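# Four arms sort stickered items into matching-color containers

## Task

Put every item into the container whose color matches the color of that item's sticker.

## Robot and tools

Setup: four identical i2rt Big YAM arms, named arm1, arm2, arm3 and arm4. Each has six revolute joints, a two-finger gripper and a camera on the wrist. Four fixed room cameras also watch the scene: cam_room_a1, cam_room_a2, cam_room_b1 and cam_room_b2. The wrist cameras are arm1_cam_wrist, arm2_cam_wrist, arm3_cam_wrist and arm4_cam_wrist. Fully stretched, a hand reaches roughly 1.0 m from its joint1 axis.

Frames: every pose uses one scene frame, with its origin on the floor, +z up, and distances in metres. Each arm's foot faces its own +x. The calibrated feet are: arm1 at x=-0.644 y=+1.377 z=+0.914, quat_wxyz=(+0.682, +0.007, +0.004, +0.731); arm2 at x=-0.655 y=-0.555 z=+0.928, quat_wxyz=(+0.747, +0.002, +0.000, -0.665); arm3 at x=+0.651 y=-1.332 z=+0.868, quat_wxyz=(+0.663, -0.004, -0.006, -0.748); arm4 at x=+0.648 y=+0.477 z=+0.879, quat_wxyz=(+0.687, +0.001, +0.003, +0.727). The "hand" point sits between the finger pads, about 1 cm behind the tips. The fingers point along the hand's +z axis and close along its y axis. The printed hand position can be off, more so at long reach.

move: this runs one action. Its top-level keys are arm names plus "cameras". Each arm gets its own object, and an arm left out receives no new command. Inside an arm's object:
- "joints": a dict of absolute targets, keyed by joint name. joint1_rad runs -2.879 to 2.879 and swings the arm about its foot; positive is counter-clockwise seen from above, and 0 points along the foot's facing. joint2_rad runs 0 to 3.141 (shoulder; 0 puts the upper arm back and about level, and higher values lift it and bring it forward). joint3_rad runs 0 to 3.019 (elbow; 0 is fully folded, and higher values open it). joint4_rad runs -1.692 to 1.57 (hand pitch; positive tilts the fingers up). joint5_rad runs -1.57 to 1.57 (sideways swing; positive is to the arm's right). joint6_rad runs -2.094 to 2.094 (roll; positive is clockwise seen from behind the hand). gripper_m runs 0 to 0.093 and is the fingertip gap in metres. The tolerances for "done" are ±0.045, ±0.14, ±0.09, ±0.055, ±0.03, ±0.035 rad and ±0.003 m.
- "target": one list of 7 numbers, [x, y, z, qw, qx, qy, qz]. It is an absolute hand pose in the scene frame, in metres, in the same form the "hand" line prints. The hand travels in a straight line toward it, starting from its current hand_target. When "target" is given, "joints" may hold only gripper_m.
- "speed": the top speed of that straight path, 0.002 to 0.5 m/s, default 0.25. It is allowed only together with "target". Rotation is capped at double that value in rad/s.
- "min_time_s": 0.1 to 8 s. It sets the shortest duration of this arm's joint motions, and it goes beside "joints".
All motions in an action start at the same moment. All hand paths in one action finish together, paced by the slowest. Paths do not avoid obstacles or other arms. Hands lag, drift, can overshoot the set speed near full stretch, and often stop a centimetre or more away. A move with no arm keys returns the full state, the images and the scene number.

"cameras": a list of camera names, ["all"], or []. When left out, an empty call shows all cameras and an action shows none. An unknown camera name or key invalidates the call. A value out of range gets the call refused, and a refusal also cancels the rest of that reply's move, wait and finished_scene calls.

wait: takes "seconds" from 0 to 10 and optionally "cameras". Nothing new is commanded while it runs. zoom_image: takes "camera" and "region" [x0, y0, x1, y1] in pixels from the top-left corner, at most 504 by 504. It works only on a camera from the latest images. read_manual returns licence texts. finished_scene takes "scene", the current scene's number, and cannot be reversed. After ending scene 1, make no further calls in that reply.

Results: the "move" line lists each arm that got a motion, marked "done" or with its worst status word. An arm named under "as last shown" was not commanded; its status lines say "not commanded", and its other lines repeat earlier values. joint_status and hand_status words: "off_target" means the joint stopped short and may still be pushing. "time_out" means the joint keeps pushing toward a nearby target; to relax it, send its reported position. "not_followed", "joint command not followed" or "pose unreachable" means a collision check held the motion back, and the arm may keep trying. on_its_own lists uncommanded behaviour, and "held at" there is a target, not a reading. Joint velocities are in rad/s (m/s for the gripper); "within noise" means the arm is still. Torques follow joint order, include gravity, are noisy, and joints 3 and 4 wrap at ±28 N m. gripper_m under a firm grip reads up to 0.005 m below the object's width, or up to 0.002 m above it on some grippers. Closed on nothing, it reads 0.000 to 0.003. To release, command well above the current reading.

Cautions: arms do not stop on contact and can push hard. Never knock items off the work area or onto the floor, drop them from height, release them while moving, or slam into fixed or heavy things. Keep arms from pressing on each other, including one gripper closing on another's fingers. The clearance check can react late, and it does not guard fingers, gripper housings or wrist cameras. Holding loads, stretching out, or pushing into unreachable poses heats motors; MOTOR HOT appears at 85 °C, and at 100 °C the arm goes limp for 30-60 s, with keys reading "limit_stop_at_motor_heat" (resend them). The scene keeps running while you think, and loose objects may get nudged now and then.

Each tool is called after "Call:" as name([rows], argument=value, ...), one row to a line, values as JSON.

## Session

Call:
move()

Scene clock: 0.00 s.
Joint torques (N m): no reading
Motor temperatures (°C): arm1=[21 23 26 23 21 21 21] | arm2=[23 24 26 22 22 20 23] | arm3=[24 23 23 23 24 23 23] | arm4=[22 21 23 22 24 21 24]
Heat: arm1: hottest joint3_rad 26 °C; arm2: hottest joint3_rad 26 °C; arm3: hottest joint1_rad 24 °C; arm4: hottest joint5_rad 24 °C.
Joint velocities: within noise
arm1.joint_positions: joint1_rad=-0.168 joint2_rad=+0.560 joint3_rad=+1.361 joint4_rad=-1.410 joint5_rad=+0.240 joint6_rad=+0.692 gripper_m=+0.09396
arm1.joint_status: not commanded
arm1.hand: x=-0.5739 y=+1.5732 z=+1.4376 quat_wxyz=(-0.303, +0.280, -0.837, -0.359) (m; scene frame)
arm1.hand_target: x=-0.5739 y=+1.5706 z=+1.4504 quat_wxyz=(-0.308, +0.276, -0.832, -0.370) (m; scene frame)
arm1.hand_status: not commanded
arm2.joint_positions: joint1_rad=+0.198 joint2_rad=+0.636 joint3_rad=+1.409 joint4_rad=-1.213 joint5_rad=-0.086 joint6_rad=-0.484 gripper_m=+0.09396
arm2.joint_status: not commanded
arm2.hand: x=-0.5635 y=-0.7948 z=+1.4992 quat_wxyz=(-0.373, -0.297, -0.790, +0.384) (m; scene frame)
arm2.hand_target: x=-0.5645 y=-0.7917 z=+1.5099 quat_wxyz=(-0.379, -0.294, -0.785, +0.392) (m; scene frame)
arm2.hand_status: not commanded
arm3.joint_positions: joint1_rad=+0.130 joint2_rad=+0.649 joint3_rad=+1.447 joint4_rad=-1.615 joint5_rad=+0.075 joint6_rad=+0.392 gripper_m=+0.09396
arm3.joint_status: not commanded
arm3.hand: x=+0.6387 y=-1.5222 z=+1.3768 quat_wxyz=(-0.293, -0.776, -0.507, +0.235) (m; scene frame)
arm3.hand_target: x=+0.6387 y=-1.5210 z=+1.3861 quat_wxyz=(-0.302, -0.772, -0.504, +0.241) (m; scene frame)
arm3.hand_status: not commanded
arm4.joint_positions: joint1_rad=+0.147 joint2_rad=+0.586 joint3_rad=+1.324 joint4_rad=-1.592 joint5_rad=+0.245 joint6_rad=+0.670 gripper_m=+0.09396
arm4.joint_status: not commanded
arm4.hand: x=+0.6543 y=+0.6697 z=+1.3488 quat_wxyz=(-0.224, +0.451, -0.815, -0.287) (m; scene frame)
arm4.hand_target: x=+0.6546 y=+0.6685 z=+1.3591 quat_wxyz=(-0.227, +0.447, -0.812, -0.299) (m; scene frame)
arm4.hand_status: not commanded
pictures: arm1_cam_wrist, arm2_cam_wrist, arm3_cam_wrist, arm4_cam_wrist, cam_room_a1, cam_room_a2, cam_room_b1, cam_room_b2
Images, in order (width x height): arm1_cam_wrist 672x504, arm2_cam_wrist 672x504, arm3_cam_wrist 672x504, arm4_cam_wrist 672x504, cam_room_a1 672x504, cam_room_a2 672x504, cam_room_b1 672x504, cam_room_b2 672x504.

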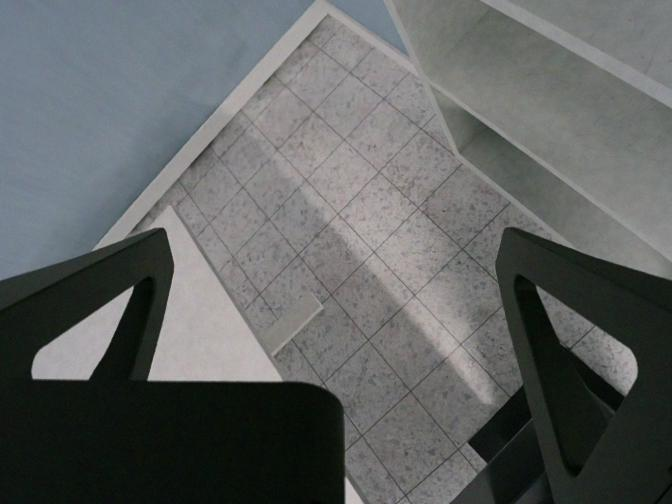

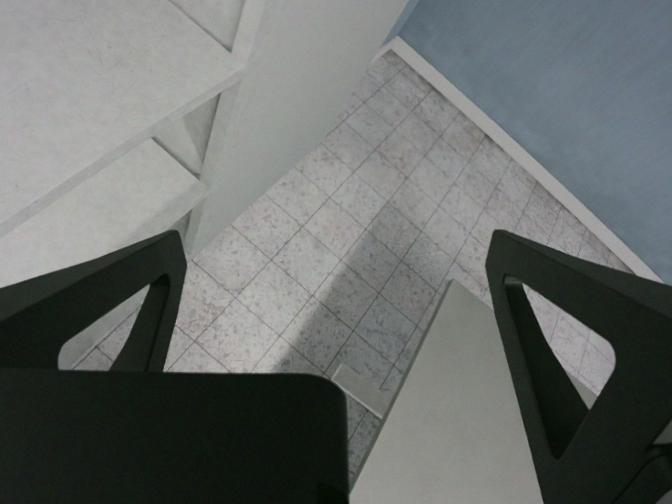

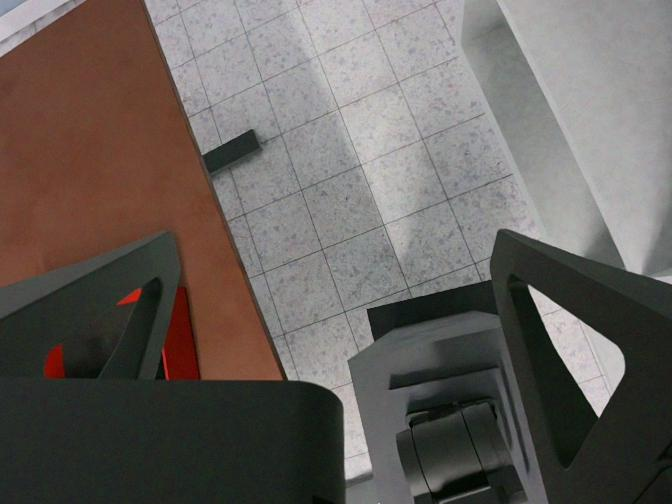

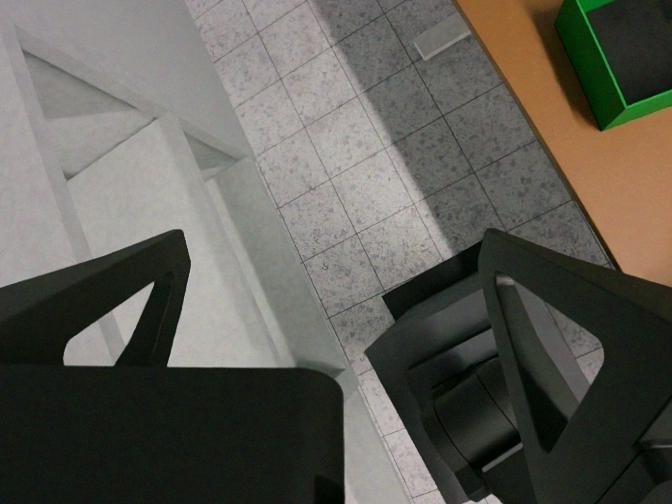

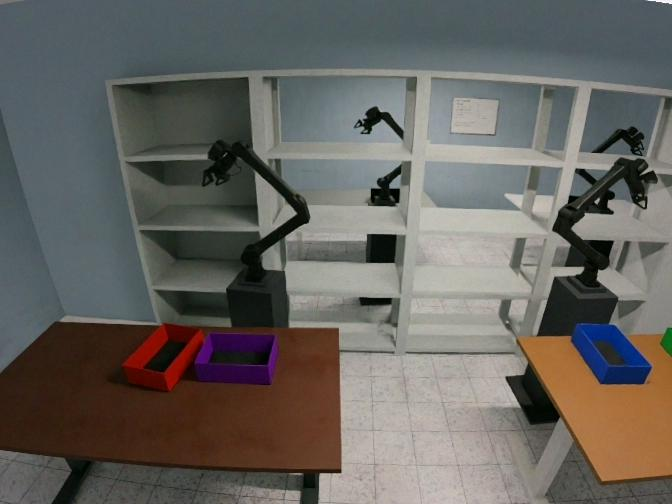

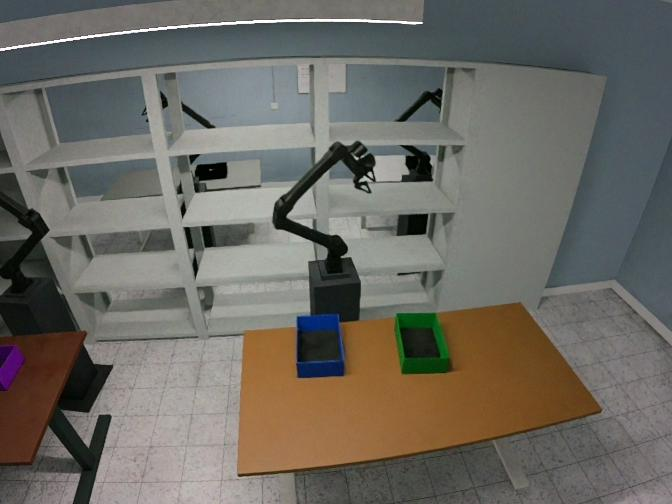

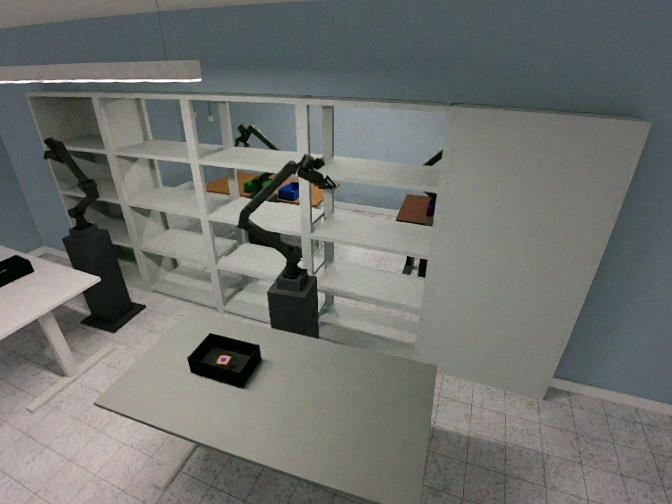

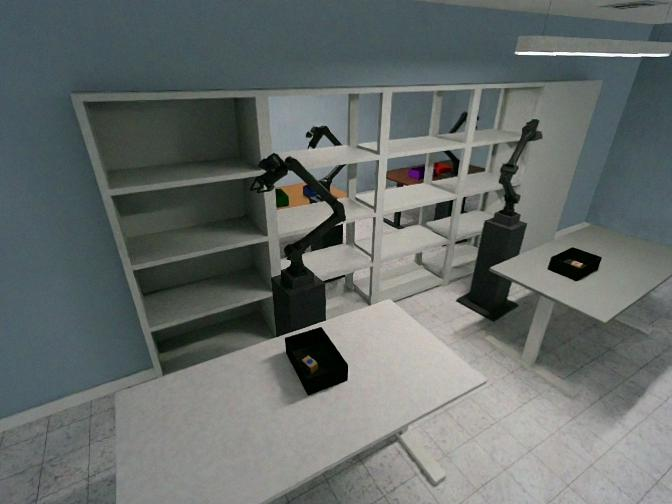

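Call:
zoom_image(camera="cam_room_b1", region=[170, 320, 290, 400])

Call:
zoom_image(camera="cam_room_b2", region=[270, 310, 370, 400])

Call:
move(arm1={"joints":{"joint1_rad":1.45,"joint2_rad":1.3,"joint3_rad":1.5,"joint4_rad":-1.0,"joint5_rad":0,"joint6_rad":0,"gripper_m":0.09},"min_time_s":5}, arm2={"joints":{"joint1_rad":-1.3,"joint2_rad":1.3,"joint3_rad":1.5,"joint4_rad":-1.0,"joint5_rad":0,"joint6_rad":0,"gripper_m":0.09},"min_time_s":5}, arm3={"joints":{"joint1_rad":1.3,"joint2_rad":1.3,"joint3_rad":1.5,"joint4_rad":-1.0,"joint5_rad":0,"joint6_rad":0,"gripper_m":0.08},"min_time_s":5}, arm4={"joints":{"joint1_rad":-1.5,"joint2_rad":1.3,"joint3_rad":1.5,"joint4_rad":-1.0,"joint5_rad":0,"joint6_rad":0,"gripper_m":0.08},"min_time_s":5}, cameras=["arm1_cam_wrist","arm2_cam_wrist","arm3_cam_wrist","arm4_cam_wrist"])

Scaled by 4.200.

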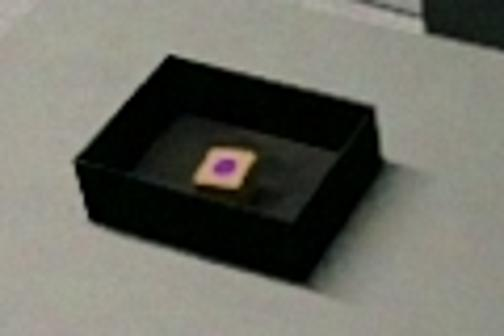

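Scaled by 5.040.

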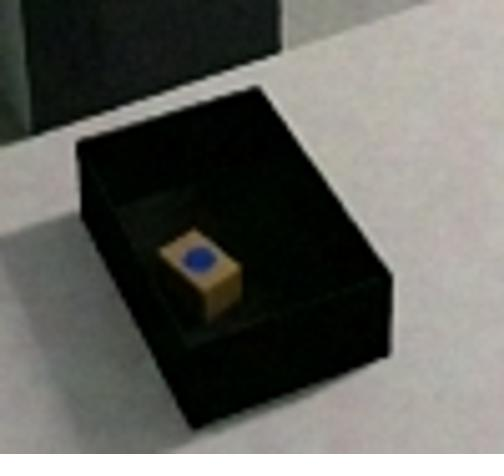

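Scene clock: 14.07 s.
Joint torques (N m): arm1=[-1.44 -7.71 17.88 2.03 0 -0.04] | arm2=[0.73 -10.81 17.03 2.93 0.08 0.21] | arm3=[1.85 -11.11 14 1.96 -0.02 -0.12] | arm4=[0.62 -10.52 13.15 1.76 -0.03 -0.09]
Motor temperatures (°C): arm1=[21 23 29 23 21 21 21] | arm2=[23 24 29 22 22 20 23] | arm3=[24 23 25 23 24 23 23] | arm4=[22 21 27 22 24 21 24]
Heat: arm1: hottest joint3_rad 29 °C; arm2: hottest joint3_rad 29 °C; arm3: hottest joint3_rad 25 °C; arm4: hottest joint3_rad 27 °C.
move: arm1 done; arm2 done; arm3 done; arm4 done
Joint velocities: within noise
arm1.joint_positions: joint1_rad=+1.449 joint2_rad=+1.294 joint3_rad=+1.433 joint4_rad=-1.020 joint5_rad=+0.000 joint6_rad=+0.009 gripper_m=+0.09006
arm1.joint_status: all done
arm1.hand: x=-1.1568 y=+1.4043 z=+1.2967 quat_wxyz=(-0.009, +0.938, -0.029, -0.345) (m; scene frame)
arm1.hand_target: x=-1.1696 y=+1.4042 z=+1.3339 quat_wxyz=(-0.011, +0.923, -0.024, -0.383) (m; scene frame)
arm1.hand_status: not commanded
arm2.joint_positions: joint1_rad=-1.300 joint2_rad=+1.284 joint3_rad=+1.435 joint4_rad=-1.021 joint5_rad=-0.002 joint6_rad=-0.015 gripper_m=+0.09010
arm2.joint_status: all done
arm2.hand: x=-1.1350 y=-0.7519 z=+1.3074 quat_wxyz=(-0.063, -0.921, -0.189, +0.336) (m; scene frame)
arm2.hand_target: x=-1.1497 y=-0.7578 z=+1.3382 quat_wxyz=(-0.071, -0.910, -0.179, +0.368) (m; scene frame)
arm2.hand_status: not commanded
arm3.joint_positions: joint1_rad=+1.292 joint2_rad=+1.294 joint3_rad=+1.447 joint4_rad=-1.015 joint5_rad=+0.001 joint6_rad=+0.008 gripper_m=+0.08007
arm3.joint_status: all done
arm3.hand: x=+1.1316 y=-1.5303 z=+1.2544 quat_wxyz=(-0.342, -0.188, -0.918, +0.074) (m; scene frame)
arm3.hand_target: x=+1.1432 y=-1.5298 z=+1.2823 quat_wxyz=(-0.371, -0.178, -0.908, +0.079) (m; scene frame)
arm3.hand_status: not commanded
arm4.joint_positions: joint1_rad=-1.503 joint2_rad=+1.286 joint3_rad=+1.444 joint4_rad=-1.018 joint5_rad=+0.003 joint6_rad=+0.015 gripper_m=+0.08011
arm4.joint_status: all done
arm4.hand: x=+1.1655 y=+0.5422 z=+1.2615 quat_wxyz=(-0.345, +0.051, -0.937, -0.021) (m; scene frame)
arm4.hand_target: x=+1.1787 y=+0.5459 z=+1.2880 quat_wxyz=(-0.373, +0.059, -0.926, -0.022) (m; scene frame)
arm4.hand_status: not commanded
pictures: arm1_cam_wrist, arm2_cam_wrist, arm3_cam_wrist, arm4_cam_wrist
Images, in order (width x height): arm1_cam_wrist 672x504, arm2_cam_wrist 672x504, arm3_cam_wrist 672x504, arm4_cam_wrist 672x504.

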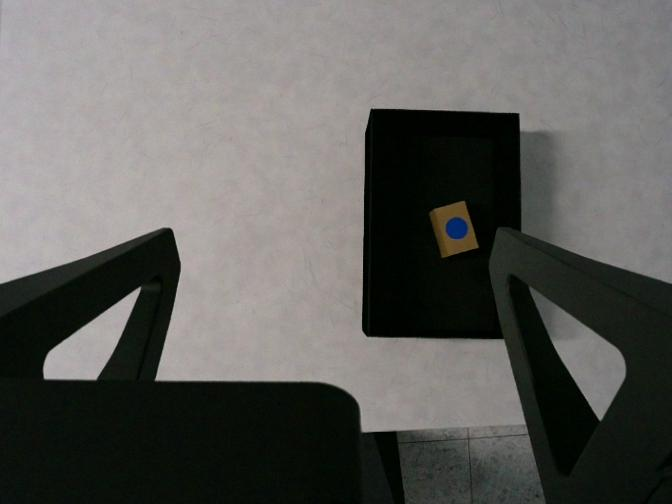

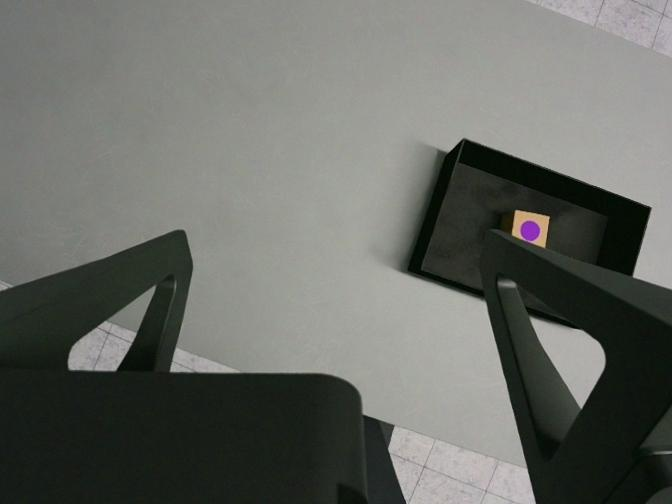

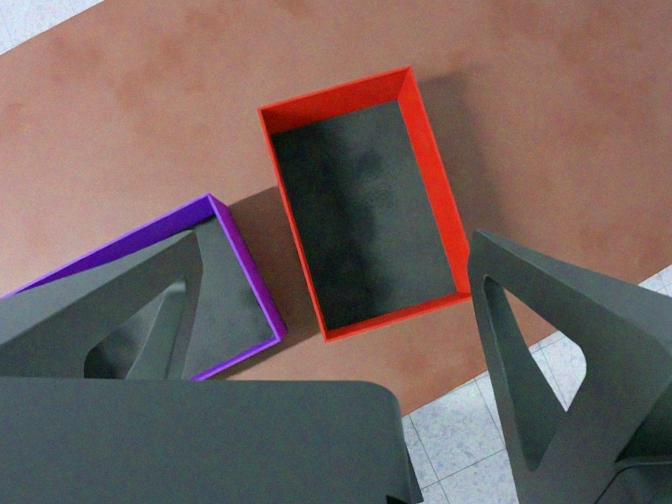

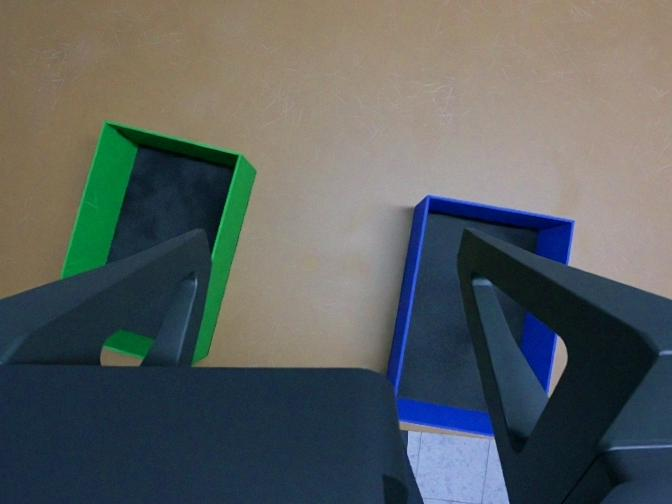

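Call:
move(arm1={"joints":{"joint1_rad":1.126,"joint2_rad":1.35,"joint3_rad":1.42,"joint4_rad":-0.93,"joint5_rad":0,"joint6_rad":0},"min_time_s":3}, arm2={"joints":{"joint1_rad":-1.786,"joint2_rad":1.45,"joint3_rad":1.46,"joint4_rad":-0.87,"joint5_rad":0,"joint6_rad":0},"min_time_s":3}, cameras=["arm1_cam_wrist","arm2_cam_wrist"])

Call:
zoom_image(camera="arm1_cam_wrist", region=[216, 120, 456, 360])

Call:
zoom_image(camera="arm2_cam_wrist", region=[216, 120, 456, 360])

Scene clock: 49.50 s.
Joint torques (N m): arm1=[-2.37 -7.65 11.78 2.4 -0.01 -0.06] | arm2=[0.5 -12.86 13.82 2.88 0.09 0.21] | arm3=[1.67 -11.16 14 1.99 -0.03 -0.12] | arm4=[0.67 -10.46 13.19 1.72 -0.04 -0.08]
Motor temperatures (°C): arm1=[21 24 34 23 21 21 21] | arm2=[23 25 33 22 22 20 23] | arm3=[24 24 32 23 24 23 23] | arm4=[22 22 36 22 24 21 24]
Heat: arm1: hottest joint3_rad 34 °C; arm2: hottest joint3_rad 33 °C; arm3: hottest joint3_rad 32 °C; arm4: hottest joint3_rad 36 °C.
move: arm1 done; arm2 done
Joint velocities: within noise
arm1.joint_positions: joint1_rad=+1.133 joint2_rad=+1.339 joint3_rad=+1.419 joint4_rad=-0.950 joint5_rad=+0.000 joint6_rad=+0.008 gripper_m=+0.09006
arm1.joint_status: all done
arm1.hand: x=-1.1431 y=+1.5721 z=+1.2784 quat_wxyz=(-0.062, +0.920, -0.176, -0.346) (m; scene frame)
arm1.hand_target: x=-1.1477 y=+1.5781 z=+1.2758 quat_wxyz=(-0.065, +0.918, -0.175, -0.349) (m; scene frame)
arm1.hand_status: not commanded
arm2.joint_positions: joint1_rad=-1.783 joint2_rad=+1.427 joint3_rad=+1.435 joint4_rad=-0.890 joint5_rad=-0.002 joint6_rad=-0.015 gripper_m=+0.09010
arm2.joint_status: all done
arm2.hand: x=-1.2274 y=-0.5015 z=+1.2539 quat_wxyz=(+0.019, -0.941, +0.037, +0.336) (m; scene frame)
arm2.hand_target: x=-1.2402 y=-0.4982 z=+1.2578 quat_wxyz=(+0.019, -0.937, +0.045, +0.347) (m; scene frame)
arm2.hand_status: not commanded
arm3, arm4: as last shown
arm4.joint_positions: joint1_rad=-1.503 joint2_rad=+1.286 joint3_rad=+1.444 joint4_rad=-1.018 joint5_rad=+0.003 joint6_rad=+0.014 gripper_m=+0.08011
arm4.hand: x=+1.1655 y=+0.5422 z=+1.2615 quat_wxyz=(-0.345, +0.052, -0.937, -0.021) (m; scene frame)
pictures: arm1_cam_wrist, arm2_cam_wrist
Images, in order (width x height): arm1_cam_wrist 672x504, arm2_cam_wrist 672x504.

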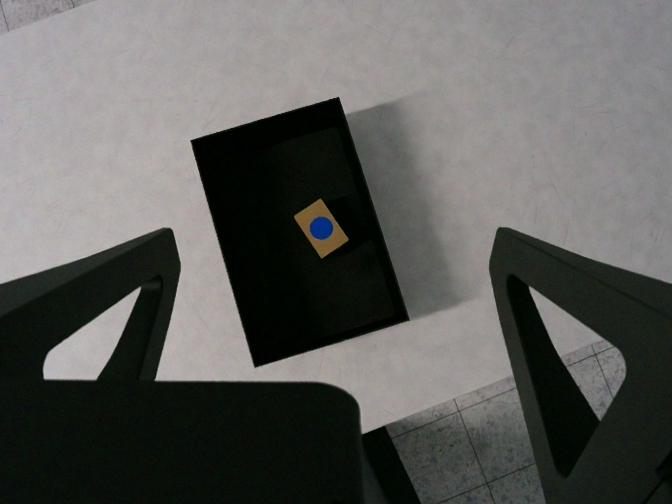

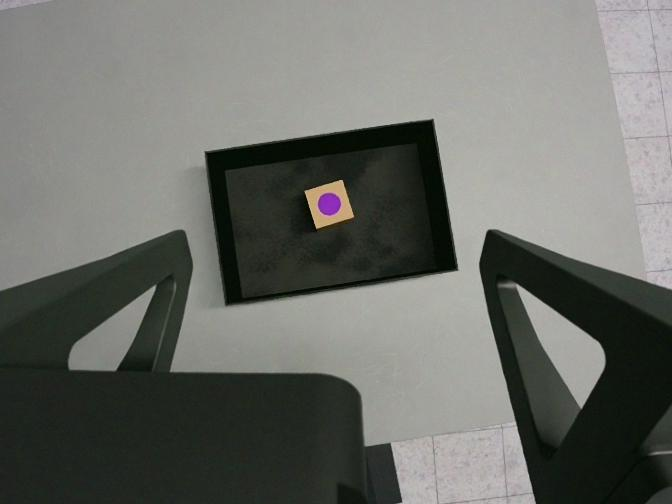

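Scaled by 2.100.

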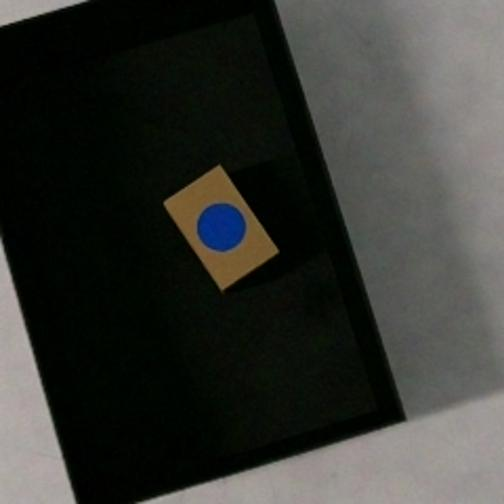

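Scaled by 2.100.

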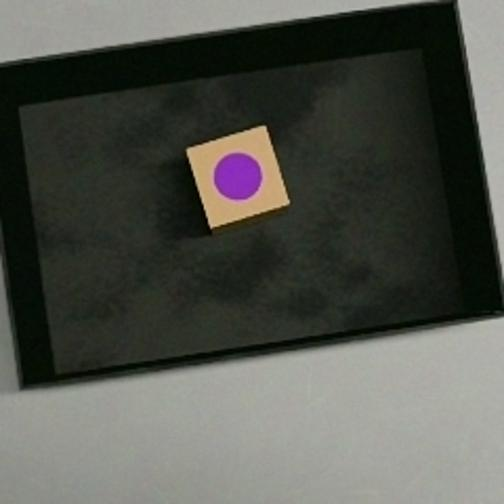

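Call:
move(arm1={"target":[-1.120,1.609,0.905,-0.0270,-0.9643,-0.1082,0.2404],"speed":0.2,"joints":{"gripper_m":0.084}}, arm2={"target":[-1.232,-0.479,0.905,-0.0221,-0.9662,-0.0888,0.2409],"speed":0.2,"joints":{"gripper_m":0.09}}, cameras=["arm1_cam_wrist","arm2_cam_wrist"])

Call:
zoom_image(camera="arm1_cam_wrist", region=[216, 120, 456, 360])

Call:
zoom_image(camera="arm2_cam_wrist", region=[216, 120, 456, 360])

Scene clock: 70.17 s.
Joint torques (N m): arm1=[-1.85 -12.04 8.25 1.62 -0.33 -0.04] | arm2=[0.03 -17.26 7.8 2.36 -0.35 -0.09] | arm3=[1.67 -11.28 13.98 1.99 -0.01 -0.13] | arm4=[0.97 -10.46 13.27 1.62 -0.06 -0.09]
Motor temperatures (°C): arm1=[21 24 34 23 21 21 21] | arm2=[23 25 34 22 22 20 23] | arm3=[24 24 34 23 24 23 23] | arm4=[22 22 39 22 24 21 24]
Heat: arm1: hottest joint3_rad 34 °C; arm2: hottest joint3_rad 34 °C; arm3: hottest joint3_rad 34 °C; arm4: hottest joint3_rad 39 °C.
move: arm1 done; arm2 done
Joint velocities: within noise
arm1.joint_positions: joint1_rad=+0.952 joint2_rad=+1.819 joint3_rad=+1.012 joint4_rad=-0.443 joint5_rad=-0.330 joint6_rad=-0.714 gripper_m=+0.08406
arm1.joint_status: all done
arm1.hand: x=-1.1165 y=+1.6017 z=+0.9005 quat_wxyz=(+0.035, +0.967, +0.106, -0.230) (m; scene frame)
arm1.hand_target: x=-1.1199 y=+1.6088 z=+0.9050 quat_wxyz=(+0.027, +0.964, +0.108, -0.240) (m; scene frame)
arm1.hand_status: done (0.009 m and 1.5 deg from the pose sent, 0.376 m and 36.7 deg at the start)
arm2.joint_positions: joint1_rad=-1.860 joint2_rad=+1.871 joint3_rad=+1.100 joint4_rad=-0.334 joint5_rad=-0.167 joint6_rad=-0.308 gripper_m=+0.09010
arm2.joint_status: all done
arm2.hand: x=-1.2342 y=-0.4834 z=+0.9139 quat_wxyz=(-0.023, -0.966, -0.085, +0.242) (m; scene frame)
arm2.hand_target: x=-1.2318 y=-0.4791 z=+0.9052 quat_wxyz=(-0.022, -0.966, -0.089, +0.241) (m; scene frame)
arm2.hand_status: done (0.010 m and 0.4 deg from the pose sent, 0.349 m and 18.9 deg at the start)
arm3, arm4: as last shown
pictures: arm1_cam_wrist, arm2_cam_wrist
Images, in order (width x height): arm1_cam_wrist 672x504, arm2_cam_wrist 672x504.

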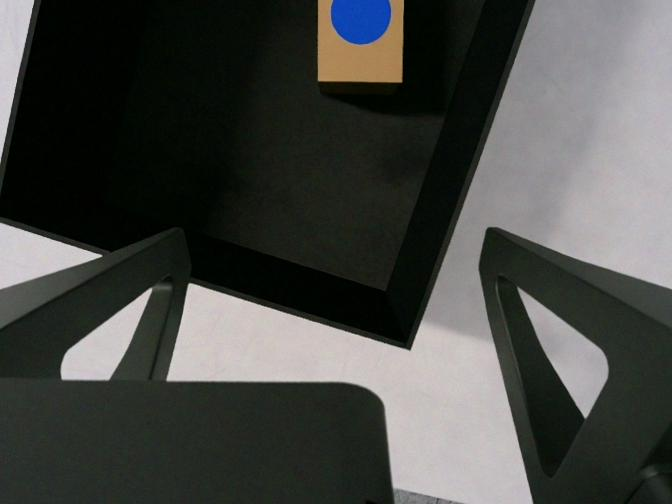

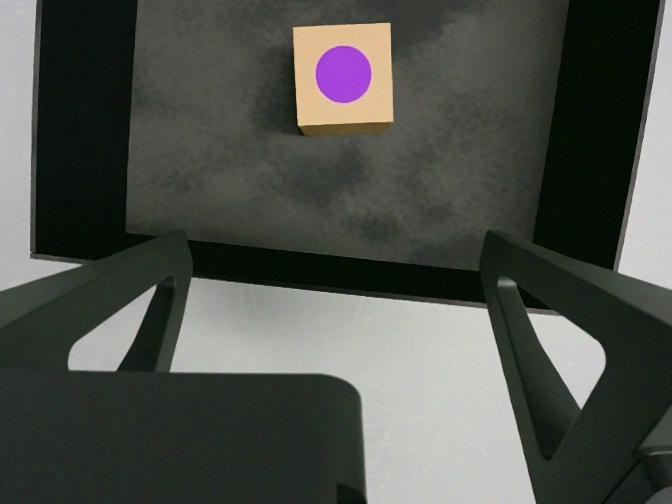

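Scaled by 2.100.

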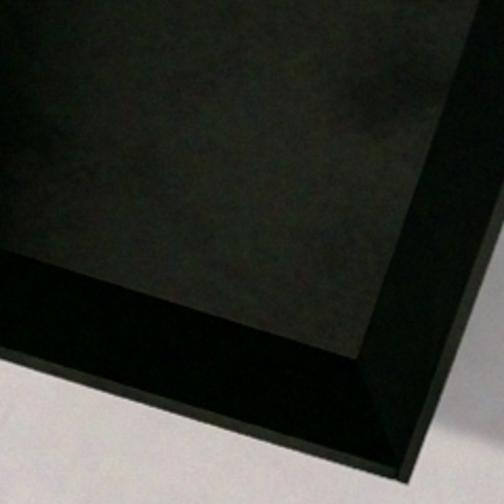

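Scaled by 2.100.

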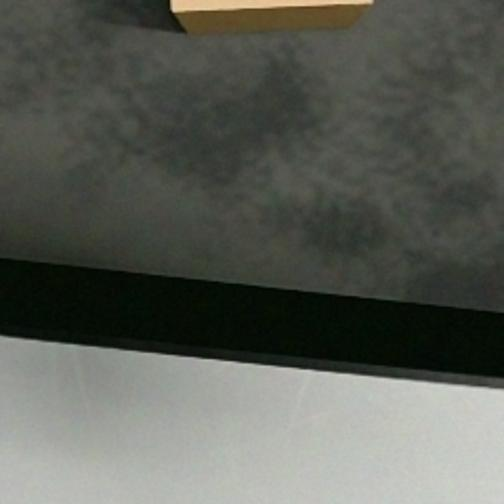

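Call:
move(arm1={"target":[-1.230,1.598,0.765,-0.0270,-0.9643,-0.1082,0.2404],"speed":0.15}, arm2={"target":[-1.306,-0.489,0.765,-0.0264,-0.9643,-0.1056,0.2404],"speed":0.15}, cameras=["arm1_cam_wrist","arm2_cam_wrist"])

Scene clock: 92.73 s.
Joint torques (N m): arm1=[-1.55 -16.38 9.8 1.61 -0.15 0.14] | arm2=[1.44 -20.07 10.14 2.28 -0.33 -0.07] | arm3=[1.79 -11.34 14.01 1.98 -0.02 -0.13] | arm4=[0.97 -10.4 13.09 1.7 -0.05 -0.09]
Motor temperatures (°C): arm1=[21 24 32 23 22 21 21] | arm2=[23 25 33 22 22 20 23] | arm3=[24 24 35 23 24 23 23] | arm4=[22 22 41 22 24 21 24]
Heat: arm1: hottest joint3_rad 32 °C; arm2: hottest joint3_rad 33 °C; arm3: hottest joint3_rad 35 °C; arm4: hottest joint3_rad 41 °C.
move: arm1 off_target; arm2 off_target
Joint velocities: within noise
arm1.joint_positions: joint1_rad=+1.063 joint2_rad=+2.256 joint3_rad=+1.254 joint4_rad=-0.238 joint5_rad=-0.291 joint6_rad=-0.614 gripper_m=+0.08405
arm1.joint_status: not commanded
arm1.hand: x=-1.2087 y=+1.5874 z=+0.7549 quat_wxyz=(+0.039, +0.968, +0.110, -0.220) (m; scene frame)
arm1.hand_target: x=-1.2291 y=+1.5976 z=+0.7658 quat_wxyz=(+0.027, +0.964, +0.108, -0.240) (m; scene frame)
arm1.hand_status: off_target (0.026 m and 2.7 deg from the pose sent, 0.177 m and 1.5 deg at the start)
arm2.joint_positions: joint1_rad=-1.841 joint2_rad=+2.270 joint3_rad=+1.297 joint4_rad=-0.170 joint5_rad=-0.167 joint6_rad=-0.309 gripper_m=+0.09010
arm2.joint_status: not commanded
arm2.hand: x=-1.2860 y=-0.4859 z=+0.7644 quat_wxyz=(-0.030, -0.970, -0.093, +0.223) (m; scene frame)
arm2.hand_target: x=-1.3052 y=-0.4892 z=+0.7658 quat_wxyz=(-0.026, -0.965, -0.106, +0.241) (m; scene frame)
arm2.hand_status: off_target (0.020 m and 2.5 deg from the pose sent, 0.165 m and 2.4 deg at the start)
arm3, arm4: as last shown
pictures: arm1_cam_wrist, arm2_cam_wrist
Images, in order (width x height): arm1_cam_wrist 672x504, arm2_cam_wrist 672x504.

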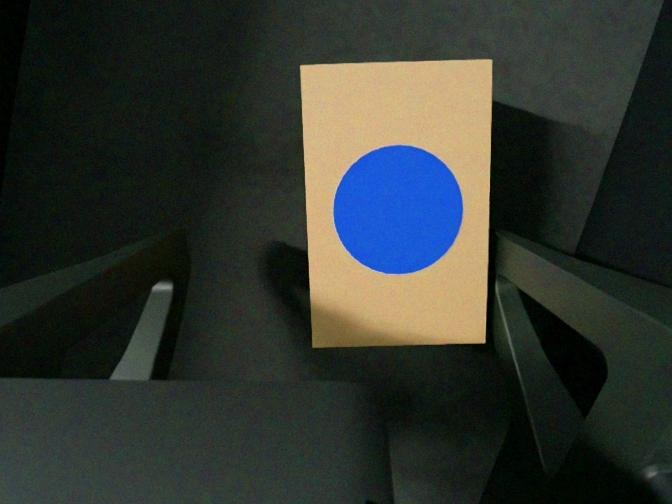

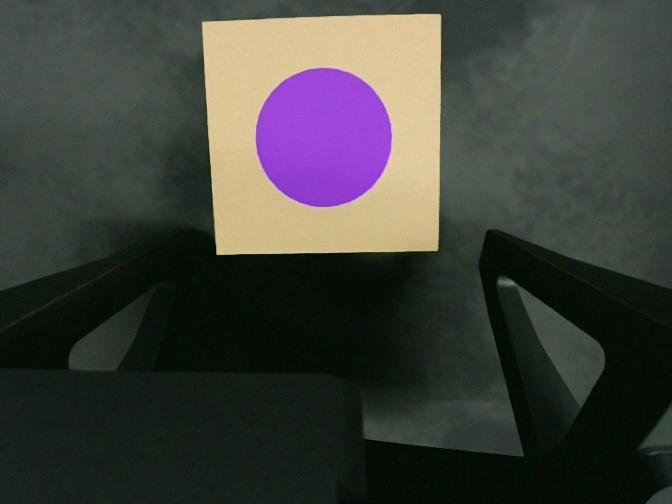

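Call:
move(arm1={"target":[-1.242,1.614,0.775,-0.0270,-0.9643,-0.1082,0.2404],"speed":0.1}, arm2={"target":[-1.336,-0.499,0.735,-0.0264,-0.9643,-0.1056,0.2404],"speed":0.1}, cameras=["arm1_cam_wrist","arm2_cam_wrist"])

Scene clock: 112.30 s.
Joint torques (N m): arm1=[-3.31 -16.32 10.85 0.65 -0.2 -0.04] | arm2=[1.2 -20.84 10.39 1.89 -0.14 0.15] | arm3=[1.61 -11.28 14 2.03 -0.02 -0.12] | arm4=[1.14 -10.75 13.08 1.83 -0.03 -0.07]
Motor temperatures (°C): arm1=[21 26 33 23 21 21 21] | arm2=[23 26 33 22 22 20 23] | arm3=[24 24 36 23 24 23 23] | arm4=[22 22 43 22 24 21 24]
Heat: arm1: hottest joint3_rad 33 °C; arm2: hottest joint3_rad 33 °C; arm3: hottest joint3_rad 36 °C; arm4: hottest joint3_rad 43 °C.
move: arm1 off_target; arm2 off_target
Joint velocities: within noise
arm1.joint_positions: joint1_rad=+1.063 joint2_rad=+2.256 joint3_rad=+1.308 joint4_rad=-0.270 joint5_rad=-0.295 joint6_rad=-0.614 gripper_m=+0.08405
arm1.joint_status: not commanded
arm1.hand: x=-1.2285 y=+1.5960 z=+0.7687 quat_wxyz=(+0.036, +0.966, +0.111, -0.230) (m; scene frame)
arm1.hand_target: x=-1.2412 y=+1.6137 z=+0.7756 quat_wxyz=(+0.027, +0.964, +0.108, -0.241) (m; scene frame)
arm1.hand_status: off_target (0.023 m and 1.6 deg from the pose sent, 0.047 m and 2.7 deg at the start)
arm2.joint_positions: joint1_rad=-1.815 joint2_rad=+2.370 joint3_rad=+1.418 joint4_rad=-0.170 joint5_rad=-0.161 joint6_rad=-0.309 gripper_m=+0.09010
arm2.joint_status: not commanded
arm2.hand: x=-1.3216 y=-0.4968 z=+0.7404 quat_wxyz=(-0.027, -0.966, -0.106, +0.233) (m; scene frame)
arm2.hand_target: x=-1.3353 y=-0.4992 z=+0.7355 quat_wxyz=(-0.026, -0.964, -0.106, +0.241) (m; scene frame)
arm2.hand_status: off_target (0.016 m and 0.9 deg from the pose sent, 0.060 m and 2.5 deg at the start)
arm3, arm4: as last shown
pictures: arm1_cam_wrist, arm2_cam_wrist
Images, in order (width x height): arm1_cam_wrist 672x504, arm2_cam_wrist 672x504.

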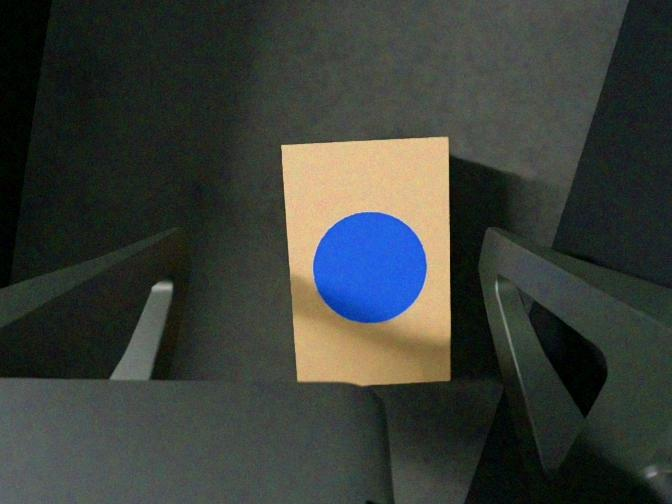

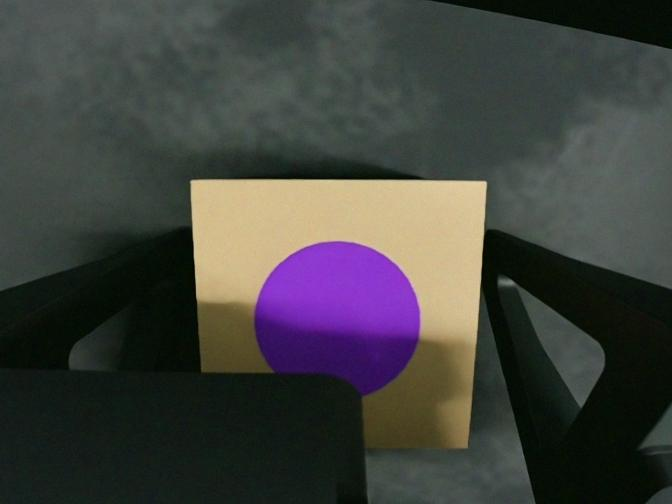

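Call:
move(arm1={"target":[-1.236,1.631,0.738,-0.0270,-0.9643,-0.1082,0.2404],"speed":0.1}, arm2={"target":[-1.329,-0.499,0.722,-0.0264,-0.9643,-0.1056,0.2404],"speed":0.1}, cameras=["arm1_cam_wrist","arm2_cam_wrist"])

Scene clock: 121.80 s.
Joint torques (N m): arm1=[-3.14 -16.38 10 1.61 -0.13 -0.08] | arm2=[1.26 -19.72 9.01 2.32 -0.15 0.12] | arm3=[1.67 -11.4 14.01 2 -0.02 -0.12] | arm4=[0.79 -10.34 13.16 1.73 -0.04 -0.11]
Motor temperatures (°C): arm1=[21 26 32 23 21 21 21] | arm2=[23 27 32 22 22 20 23] | arm3=[24 24 37 23 24 23 23] | arm4=[22 22 43 22 24 21 24]
Heat: arm1: hottest joint3_rad 32 °C; arm2: hottest joint3_rad 32 °C; arm3: hottest joint3_rad 37 °C; arm4: hottest joint3_rad 43 °C.
move: arm1 off_target; arm2 off_target
Joint velocities: within noise
arm1.joint_positions: joint1_rad=+1.030 joint2_rad=+2.332 joint3_rad=+1.338 joint4_rad=-0.252 joint5_rad=-0.309 joint6_rad=-0.642 gripper_m=+0.08403
arm1.joint_status: not commanded
arm1.hand: x=-1.2197 y=+1.6116 z=+0.7337 quat_wxyz=(+0.042, +0.968, +0.108, -0.223) (m; scene frame)
arm1.hand_target: x=-1.2350 y=+1.6308 z=+0.7390 quat_wxyz=(+0.027, +0.964, +0.108, -0.240) (m; scene frame)
arm1.hand_status: off_target (0.026 m and 2.7 deg from the pose sent, 0.047 m and 1.6 deg at the start)
arm2.joint_positions: joint1_rad=-1.815 joint2_rad=+2.375 joint3_rad=+1.418 joint4_rad=-0.147 joint5_rad=-0.161 joint6_rad=-0.309 gripper_m=+0.09010
arm2.joint_status: not commanded
arm2.hand: x=-1.3249 y=-0.4964 z=+0.7394 quat_wxyz=(-0.025, -0.964, -0.107, +0.241) (m; scene frame)
arm2.hand_target: x=-1.3282 y=-0.4991 z=+0.7225 quat_wxyz=(-0.026, -0.965, -0.106, +0.241) (m; scene frame)
arm2.hand_status: off_target (0.018 m and 0.2 deg from the pose sent, 0.020 m and 0.9 deg at the start)
arm3, arm4: as last shown
pictures: arm1_cam_wrist, arm2_cam_wrist
Images, in order (width x height): arm1_cam_wrist 672x504, arm2_cam_wrist 672x504.

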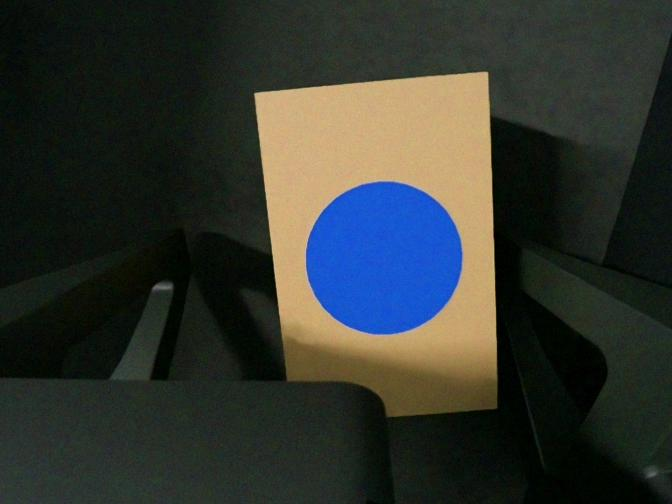

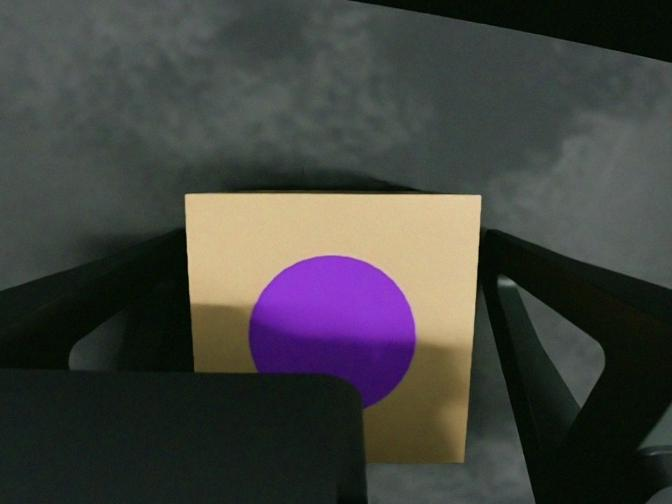

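Call:
move(arm1={"target":[-1.239,1.646,0.732,-0.0270,-0.9643,-0.1082,0.2404],"speed":0.1}, arm2={"target":[-1.324,-0.500,0.708,-0.0264,-0.9643,-0.1056,0.2404],"speed":0.1}, cameras=["arm1_cam_wrist","arm2_cam_wrist"])

Scene clock: 138.63 s.
Joint torques (N m): arm1=[-2.49 -16.44 10.33 0.8 -0.18 -0.07] | arm2=[1.08 -18.61 8.16 2.33 -0.1 0.14] | arm3=[1.79 -11.16 13.98 2.03 -0.03 -0.12] | arm4=[0.67 -10.64 13.19 1.59 -0.01 -0.11]
Motor temperatures (°C): arm1=[21 26 32 23 21 21 21] | arm2=[23 26 31 22 22 20 23] | arm3=[24 24 37 23 24 23 23] | arm4=[22 22 44 22 24 21 24]
Heat: arm1: hottest joint3_rad 32 °C; arm2: hottest joint3_rad 31 °C; arm3: hottest joint3_rad 37 °C; arm4: hottest joint3_rad 44 °C.
move: arm1 off_target; arm2 off_target
Joint velocities: within noise
arm1.joint_positions: joint1_rad=+1.010 joint2_rad=+2.354 joint3_rad=+1.379 joint4_rad=-0.252 joint5_rad=-0.314 joint6_rad=-0.662 gripper_m=+0.08404
arm1.joint_status: not commanded
arm1.hand: x=-1.2288 y=+1.6290 z=+0.7327 quat_wxyz=(+0.035, +0.966, +0.110, -0.233) (m; scene frame)
arm1.hand_target: x=-1.2381 y=+1.6457 z=+0.7324 quat_wxyz=(+0.027, +0.964, +0.108, -0.240) (m; scene frame)
arm1.hand_status: off_target (0.020 m and 1.3 deg from the pose sent, 0.040 m and 2.7 deg at the start)
arm2.joint_positions: joint1_rad=-1.815 joint2_rad=+2.382 joint3_rad=+1.418 joint4_rad=-0.115 joint5_rad=-0.162 joint6_rad=-0.309 gripper_m=+0.09010
arm2.joint_status: not commanded
arm2.hand: x=-1.3297 y=-0.4959 z=+0.7388 quat_wxyz=(-0.023, -0.961, -0.107, +0.253) (m; scene frame)
arm2.hand_target: x=-1.3223 y=-0.5001 z=+0.7092 quat_wxyz=(-0.026, -0.965, -0.106, +0.240) (m; scene frame)
arm2.hand_status: off_target (0.032 m and 1.5 deg from the pose sent, 0.032 m and 0.2 deg at the start)
arm3, arm4: as last shown
pictures: arm1_cam_wrist, arm2_cam_wrist
Images, in order (width x height): arm1_cam_wrist 672x504, arm2_cam_wrist 672x504.

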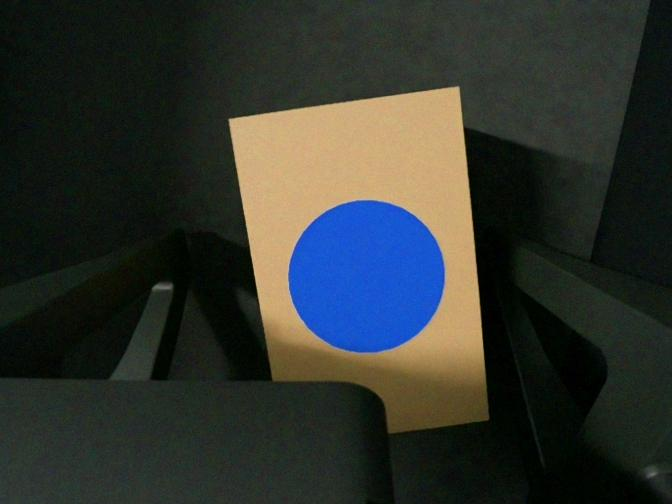

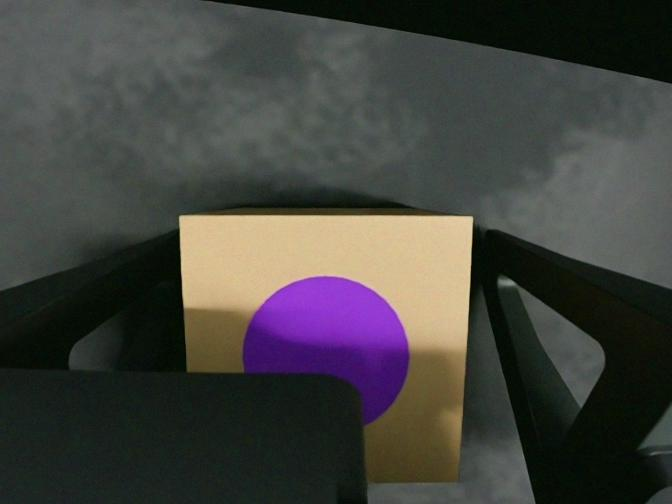

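Call:
move(arm1={"joints":{"gripper_m":0.036}}, arm2={"joints":{"joint2_rad":2.435},"min_time_s":1}, cameras=["arm1_cam_wrist","arm2_cam_wrist"])

Scene clock: 149.97 s.
Joint torques (N m): arm1=[-2.55 -15.85 10.22 1.05 -0.18 -0.03] | arm2=[1.14 -18.73 8.09 2.33 -0.11 0.14] | arm3=[1.67 -11.34 14 1.96 -0.03 -0.12] | arm4=[1.38 -10.4 13.26 1.72 -0.03 -0.09]
Motor temperatures (°C): arm1=[21 26 33 23 21 21 21] | arm2=[23 27 30 22 22 20 23] | arm3=[24 24 38 23 24 23 23] | arm4=[22 23 45 22 24 21 24]
Heat: arm1: hottest joint3_rad 33 °C; arm2: hottest joint3_rad 30 °C; arm3: hottest joint3_rad 38 °C; arm4: hottest joint3_rad 45 °C.
move: arm1 off_target; arm2 done
Joint velocities: within noise
arm1.joint_positions: joint1_rad=+1.005 joint2_rad=+2.356 joint3_rad=+1.381 joint4_rad=-0.252 joint5_rad=-0.314 joint6_rad=-0.664 gripper_m=+0.04389
arm1.joint_status: gripper_m off_target (ended at +0.04392, target +0.03600)
arm1.hand: x=-1.2281 y=+1.6327 z=+0.7326 quat_wxyz=(+0.034, +0.966, +0.108, -0.233) (m; scene frame)
arm1.hand_target: x=-1.2383 y=+1.6457 z=+0.7324 quat_wxyz=(+0.027, +0.964, +0.108, -0.240) (m; scene frame)
arm1.hand_status: not commanded
arm2.joint_positions: joint1_rad=-1.815 joint2_rad=+2.382 joint3_rad=+1.418 joint4_rad=-0.115 joint5_rad=-0.162 joint6_rad=-0.309 gripper_m=+0.09010
arm2.joint_status: all done
arm2.hand: x=-1.3297 y=-0.4959 z=+0.7388 quat_wxyz=(-0.023, -0.961, -0.107, +0.253) (m; scene frame)
arm2.hand_target: x=-1.3227 y=-0.5001 z=+0.7100 quat_wxyz=(-0.026, -0.964, -0.106, +0.241) (m; scene frame)
arm2.hand_status: not commanded
arm3, arm4: as last shown
pictures: arm1_cam_wrist, arm2_cam_wrist
Images, in order (width x height): arm1_cam_wrist 672x504, arm2_cam_wrist 672x504.

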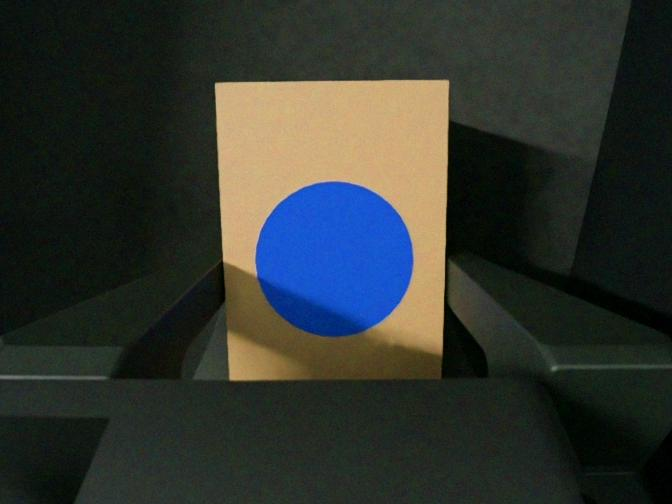

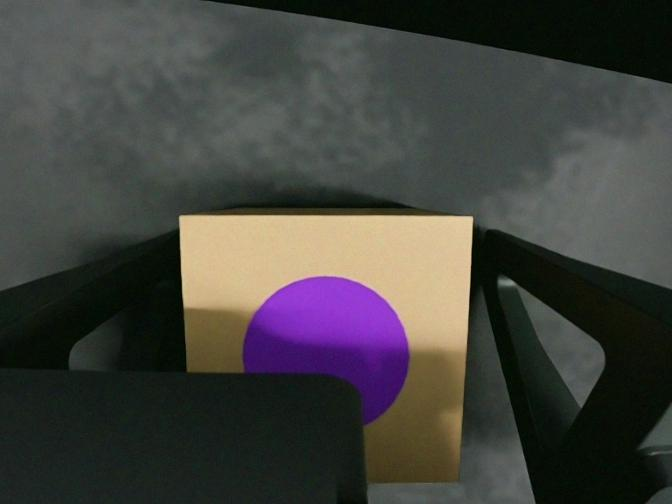

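Call:
move(arm1={"target":[-1.20,1.61,0.93,-0.0270,-0.9643,-0.1082,0.2404],"speed":0.15}, arm2={"joints":{"joint2_rad":2.475,"joint3_rad":1.39},"min_time_s":1.5}, cameras=["arm1_cam_wrist","arm2_cam_wrist"])

Scene clock: 155.73 s.
Joint torques (N m): arm1=[-0.5 -15.68 9.07 0.64 -0.16 0.08] | arm2=[1.14 -15.5 4.67 2.04 0.07 0.14] | arm3=[1.73 -11.22 14 2 -0.03 -0.13] | arm4=[1.2 -10.93 13.18 1.66 -0.05 -0.11]
Motor temperatures (°C): arm1=[21 26 32 23 22 21 21] | arm2=[23 27 30 22 22 20 23] | arm3=[24 24 38 23 24 23 23] | arm4=[22 23 45 22 24 21 24]
Heat: arm1: hottest joint3_rad 32 °C; arm2: hottest joint3_rad 30 °C; arm3: hottest joint3_rad 38 °C; arm4: hottest joint3_rad 45 °C.
move: arm1 done; arm2 done
Joint velocities: within noise
arm1.joint_positions: joint1_rad=+1.010 joint2_rad=+1.923 joint3_rad=+1.251 joint4_rad=-0.532 joint5_rad=-0.306 joint6_rad=-0.655 gripper_m=+0.04389
arm1.joint_status: not commanded
arm1.hand: x=-1.1978 y=+1.6156 z=+0.9237 quat_wxyz=(+0.026, +0.965, +0.107, -0.240) (m; scene frame)
arm1.hand_target: x=-1.1999 y=+1.6100 z=+0.9298 quat_wxyz=(+0.027, +0.964, +0.108, -0.240) (m; scene frame)
arm1.hand_status: done (0.009 m and 0.2 deg from the pose sent, 0.201 m and 1.2 deg at the start)
arm2.joint_positions: joint1_rad=-1.815 joint2_rad=+2.385 joint3_rad=+1.418 joint4_rad=-0.108 joint5_rad=-0.166 joint6_rad=-0.309 gripper_m=+0.09010
arm2.joint_status: all done
arm2.hand: x=-1.3302 y=-0.4965 z=+0.7373 quat_wxyz=(-0.024, -0.961, -0.108, +0.255) (m; scene frame)
arm2.hand_target: x=-1.2856 y=-0.5045 z=+0.6728 quat_wxyz=(-0.035, -0.973, -0.103, +0.203) (m; scene frame)
arm2.hand_status: not commanded
arm3.joint_positions: joint1_rad=+1.292 joint2_rad=+1.294 joint3_rad=+1.447 joint4_rad=-1.015 joint5_rad=+0.001 joint6_rad=+0.008 gripper_m=+0.08007
arm3.joint_status: not commanded
arm3.hand: x=+1.1316 y=-1.5303 z=+1.2544 quat_wxyz=(-0.342, -0.188, -0.918, +0.074) (m; scene frame)
arm3.hand_target: x=+1.1432 y=-1.5298 z=+1.2823 quat_wxyz=(-0.371, -0.178, -0.908, +0.079) (m; scene frame)
arm3.hand_status: not commanded
arm4.joint_positions: joint1_rad=-1.503 joint2_rad=+1.286 joint3_rad=+1.444 joint4_rad=-1.018 joint5_rad=+0.003 joint6_rad=+0.014 gripper_m=+0.08011
arm4.joint_status: not commanded
arm4.hand: x=+1.1655 y=+0.5422 z=+1.2615 quat_wxyz=(-0.345, +0.052, -0.937, -0.021) (m; scene frame)
arm4.hand_target: x=+1.1787 y=+0.5459 z=+1.2880 quat_wxyz=(-0.373, +0.059, -0.926, -0.022) (m; scene frame)
arm4.hand_status: not commanded
pictures: arm1_cam_wrist, arm2_cam_wrist
Images, in order (width x height): arm1_cam_wrist 672x504, arm2_cam_wrist 672x504.

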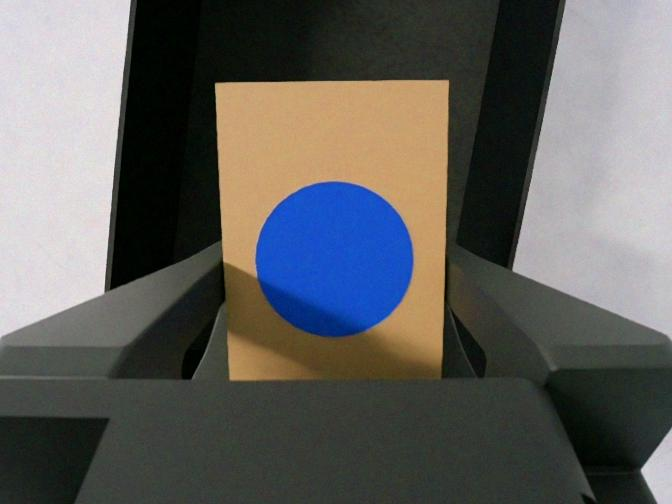

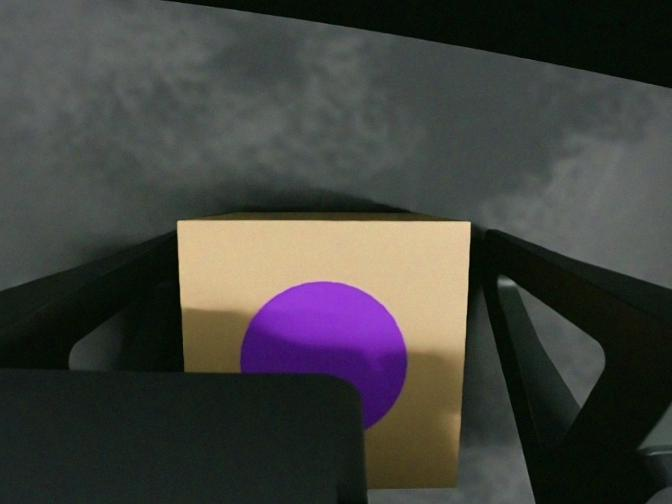

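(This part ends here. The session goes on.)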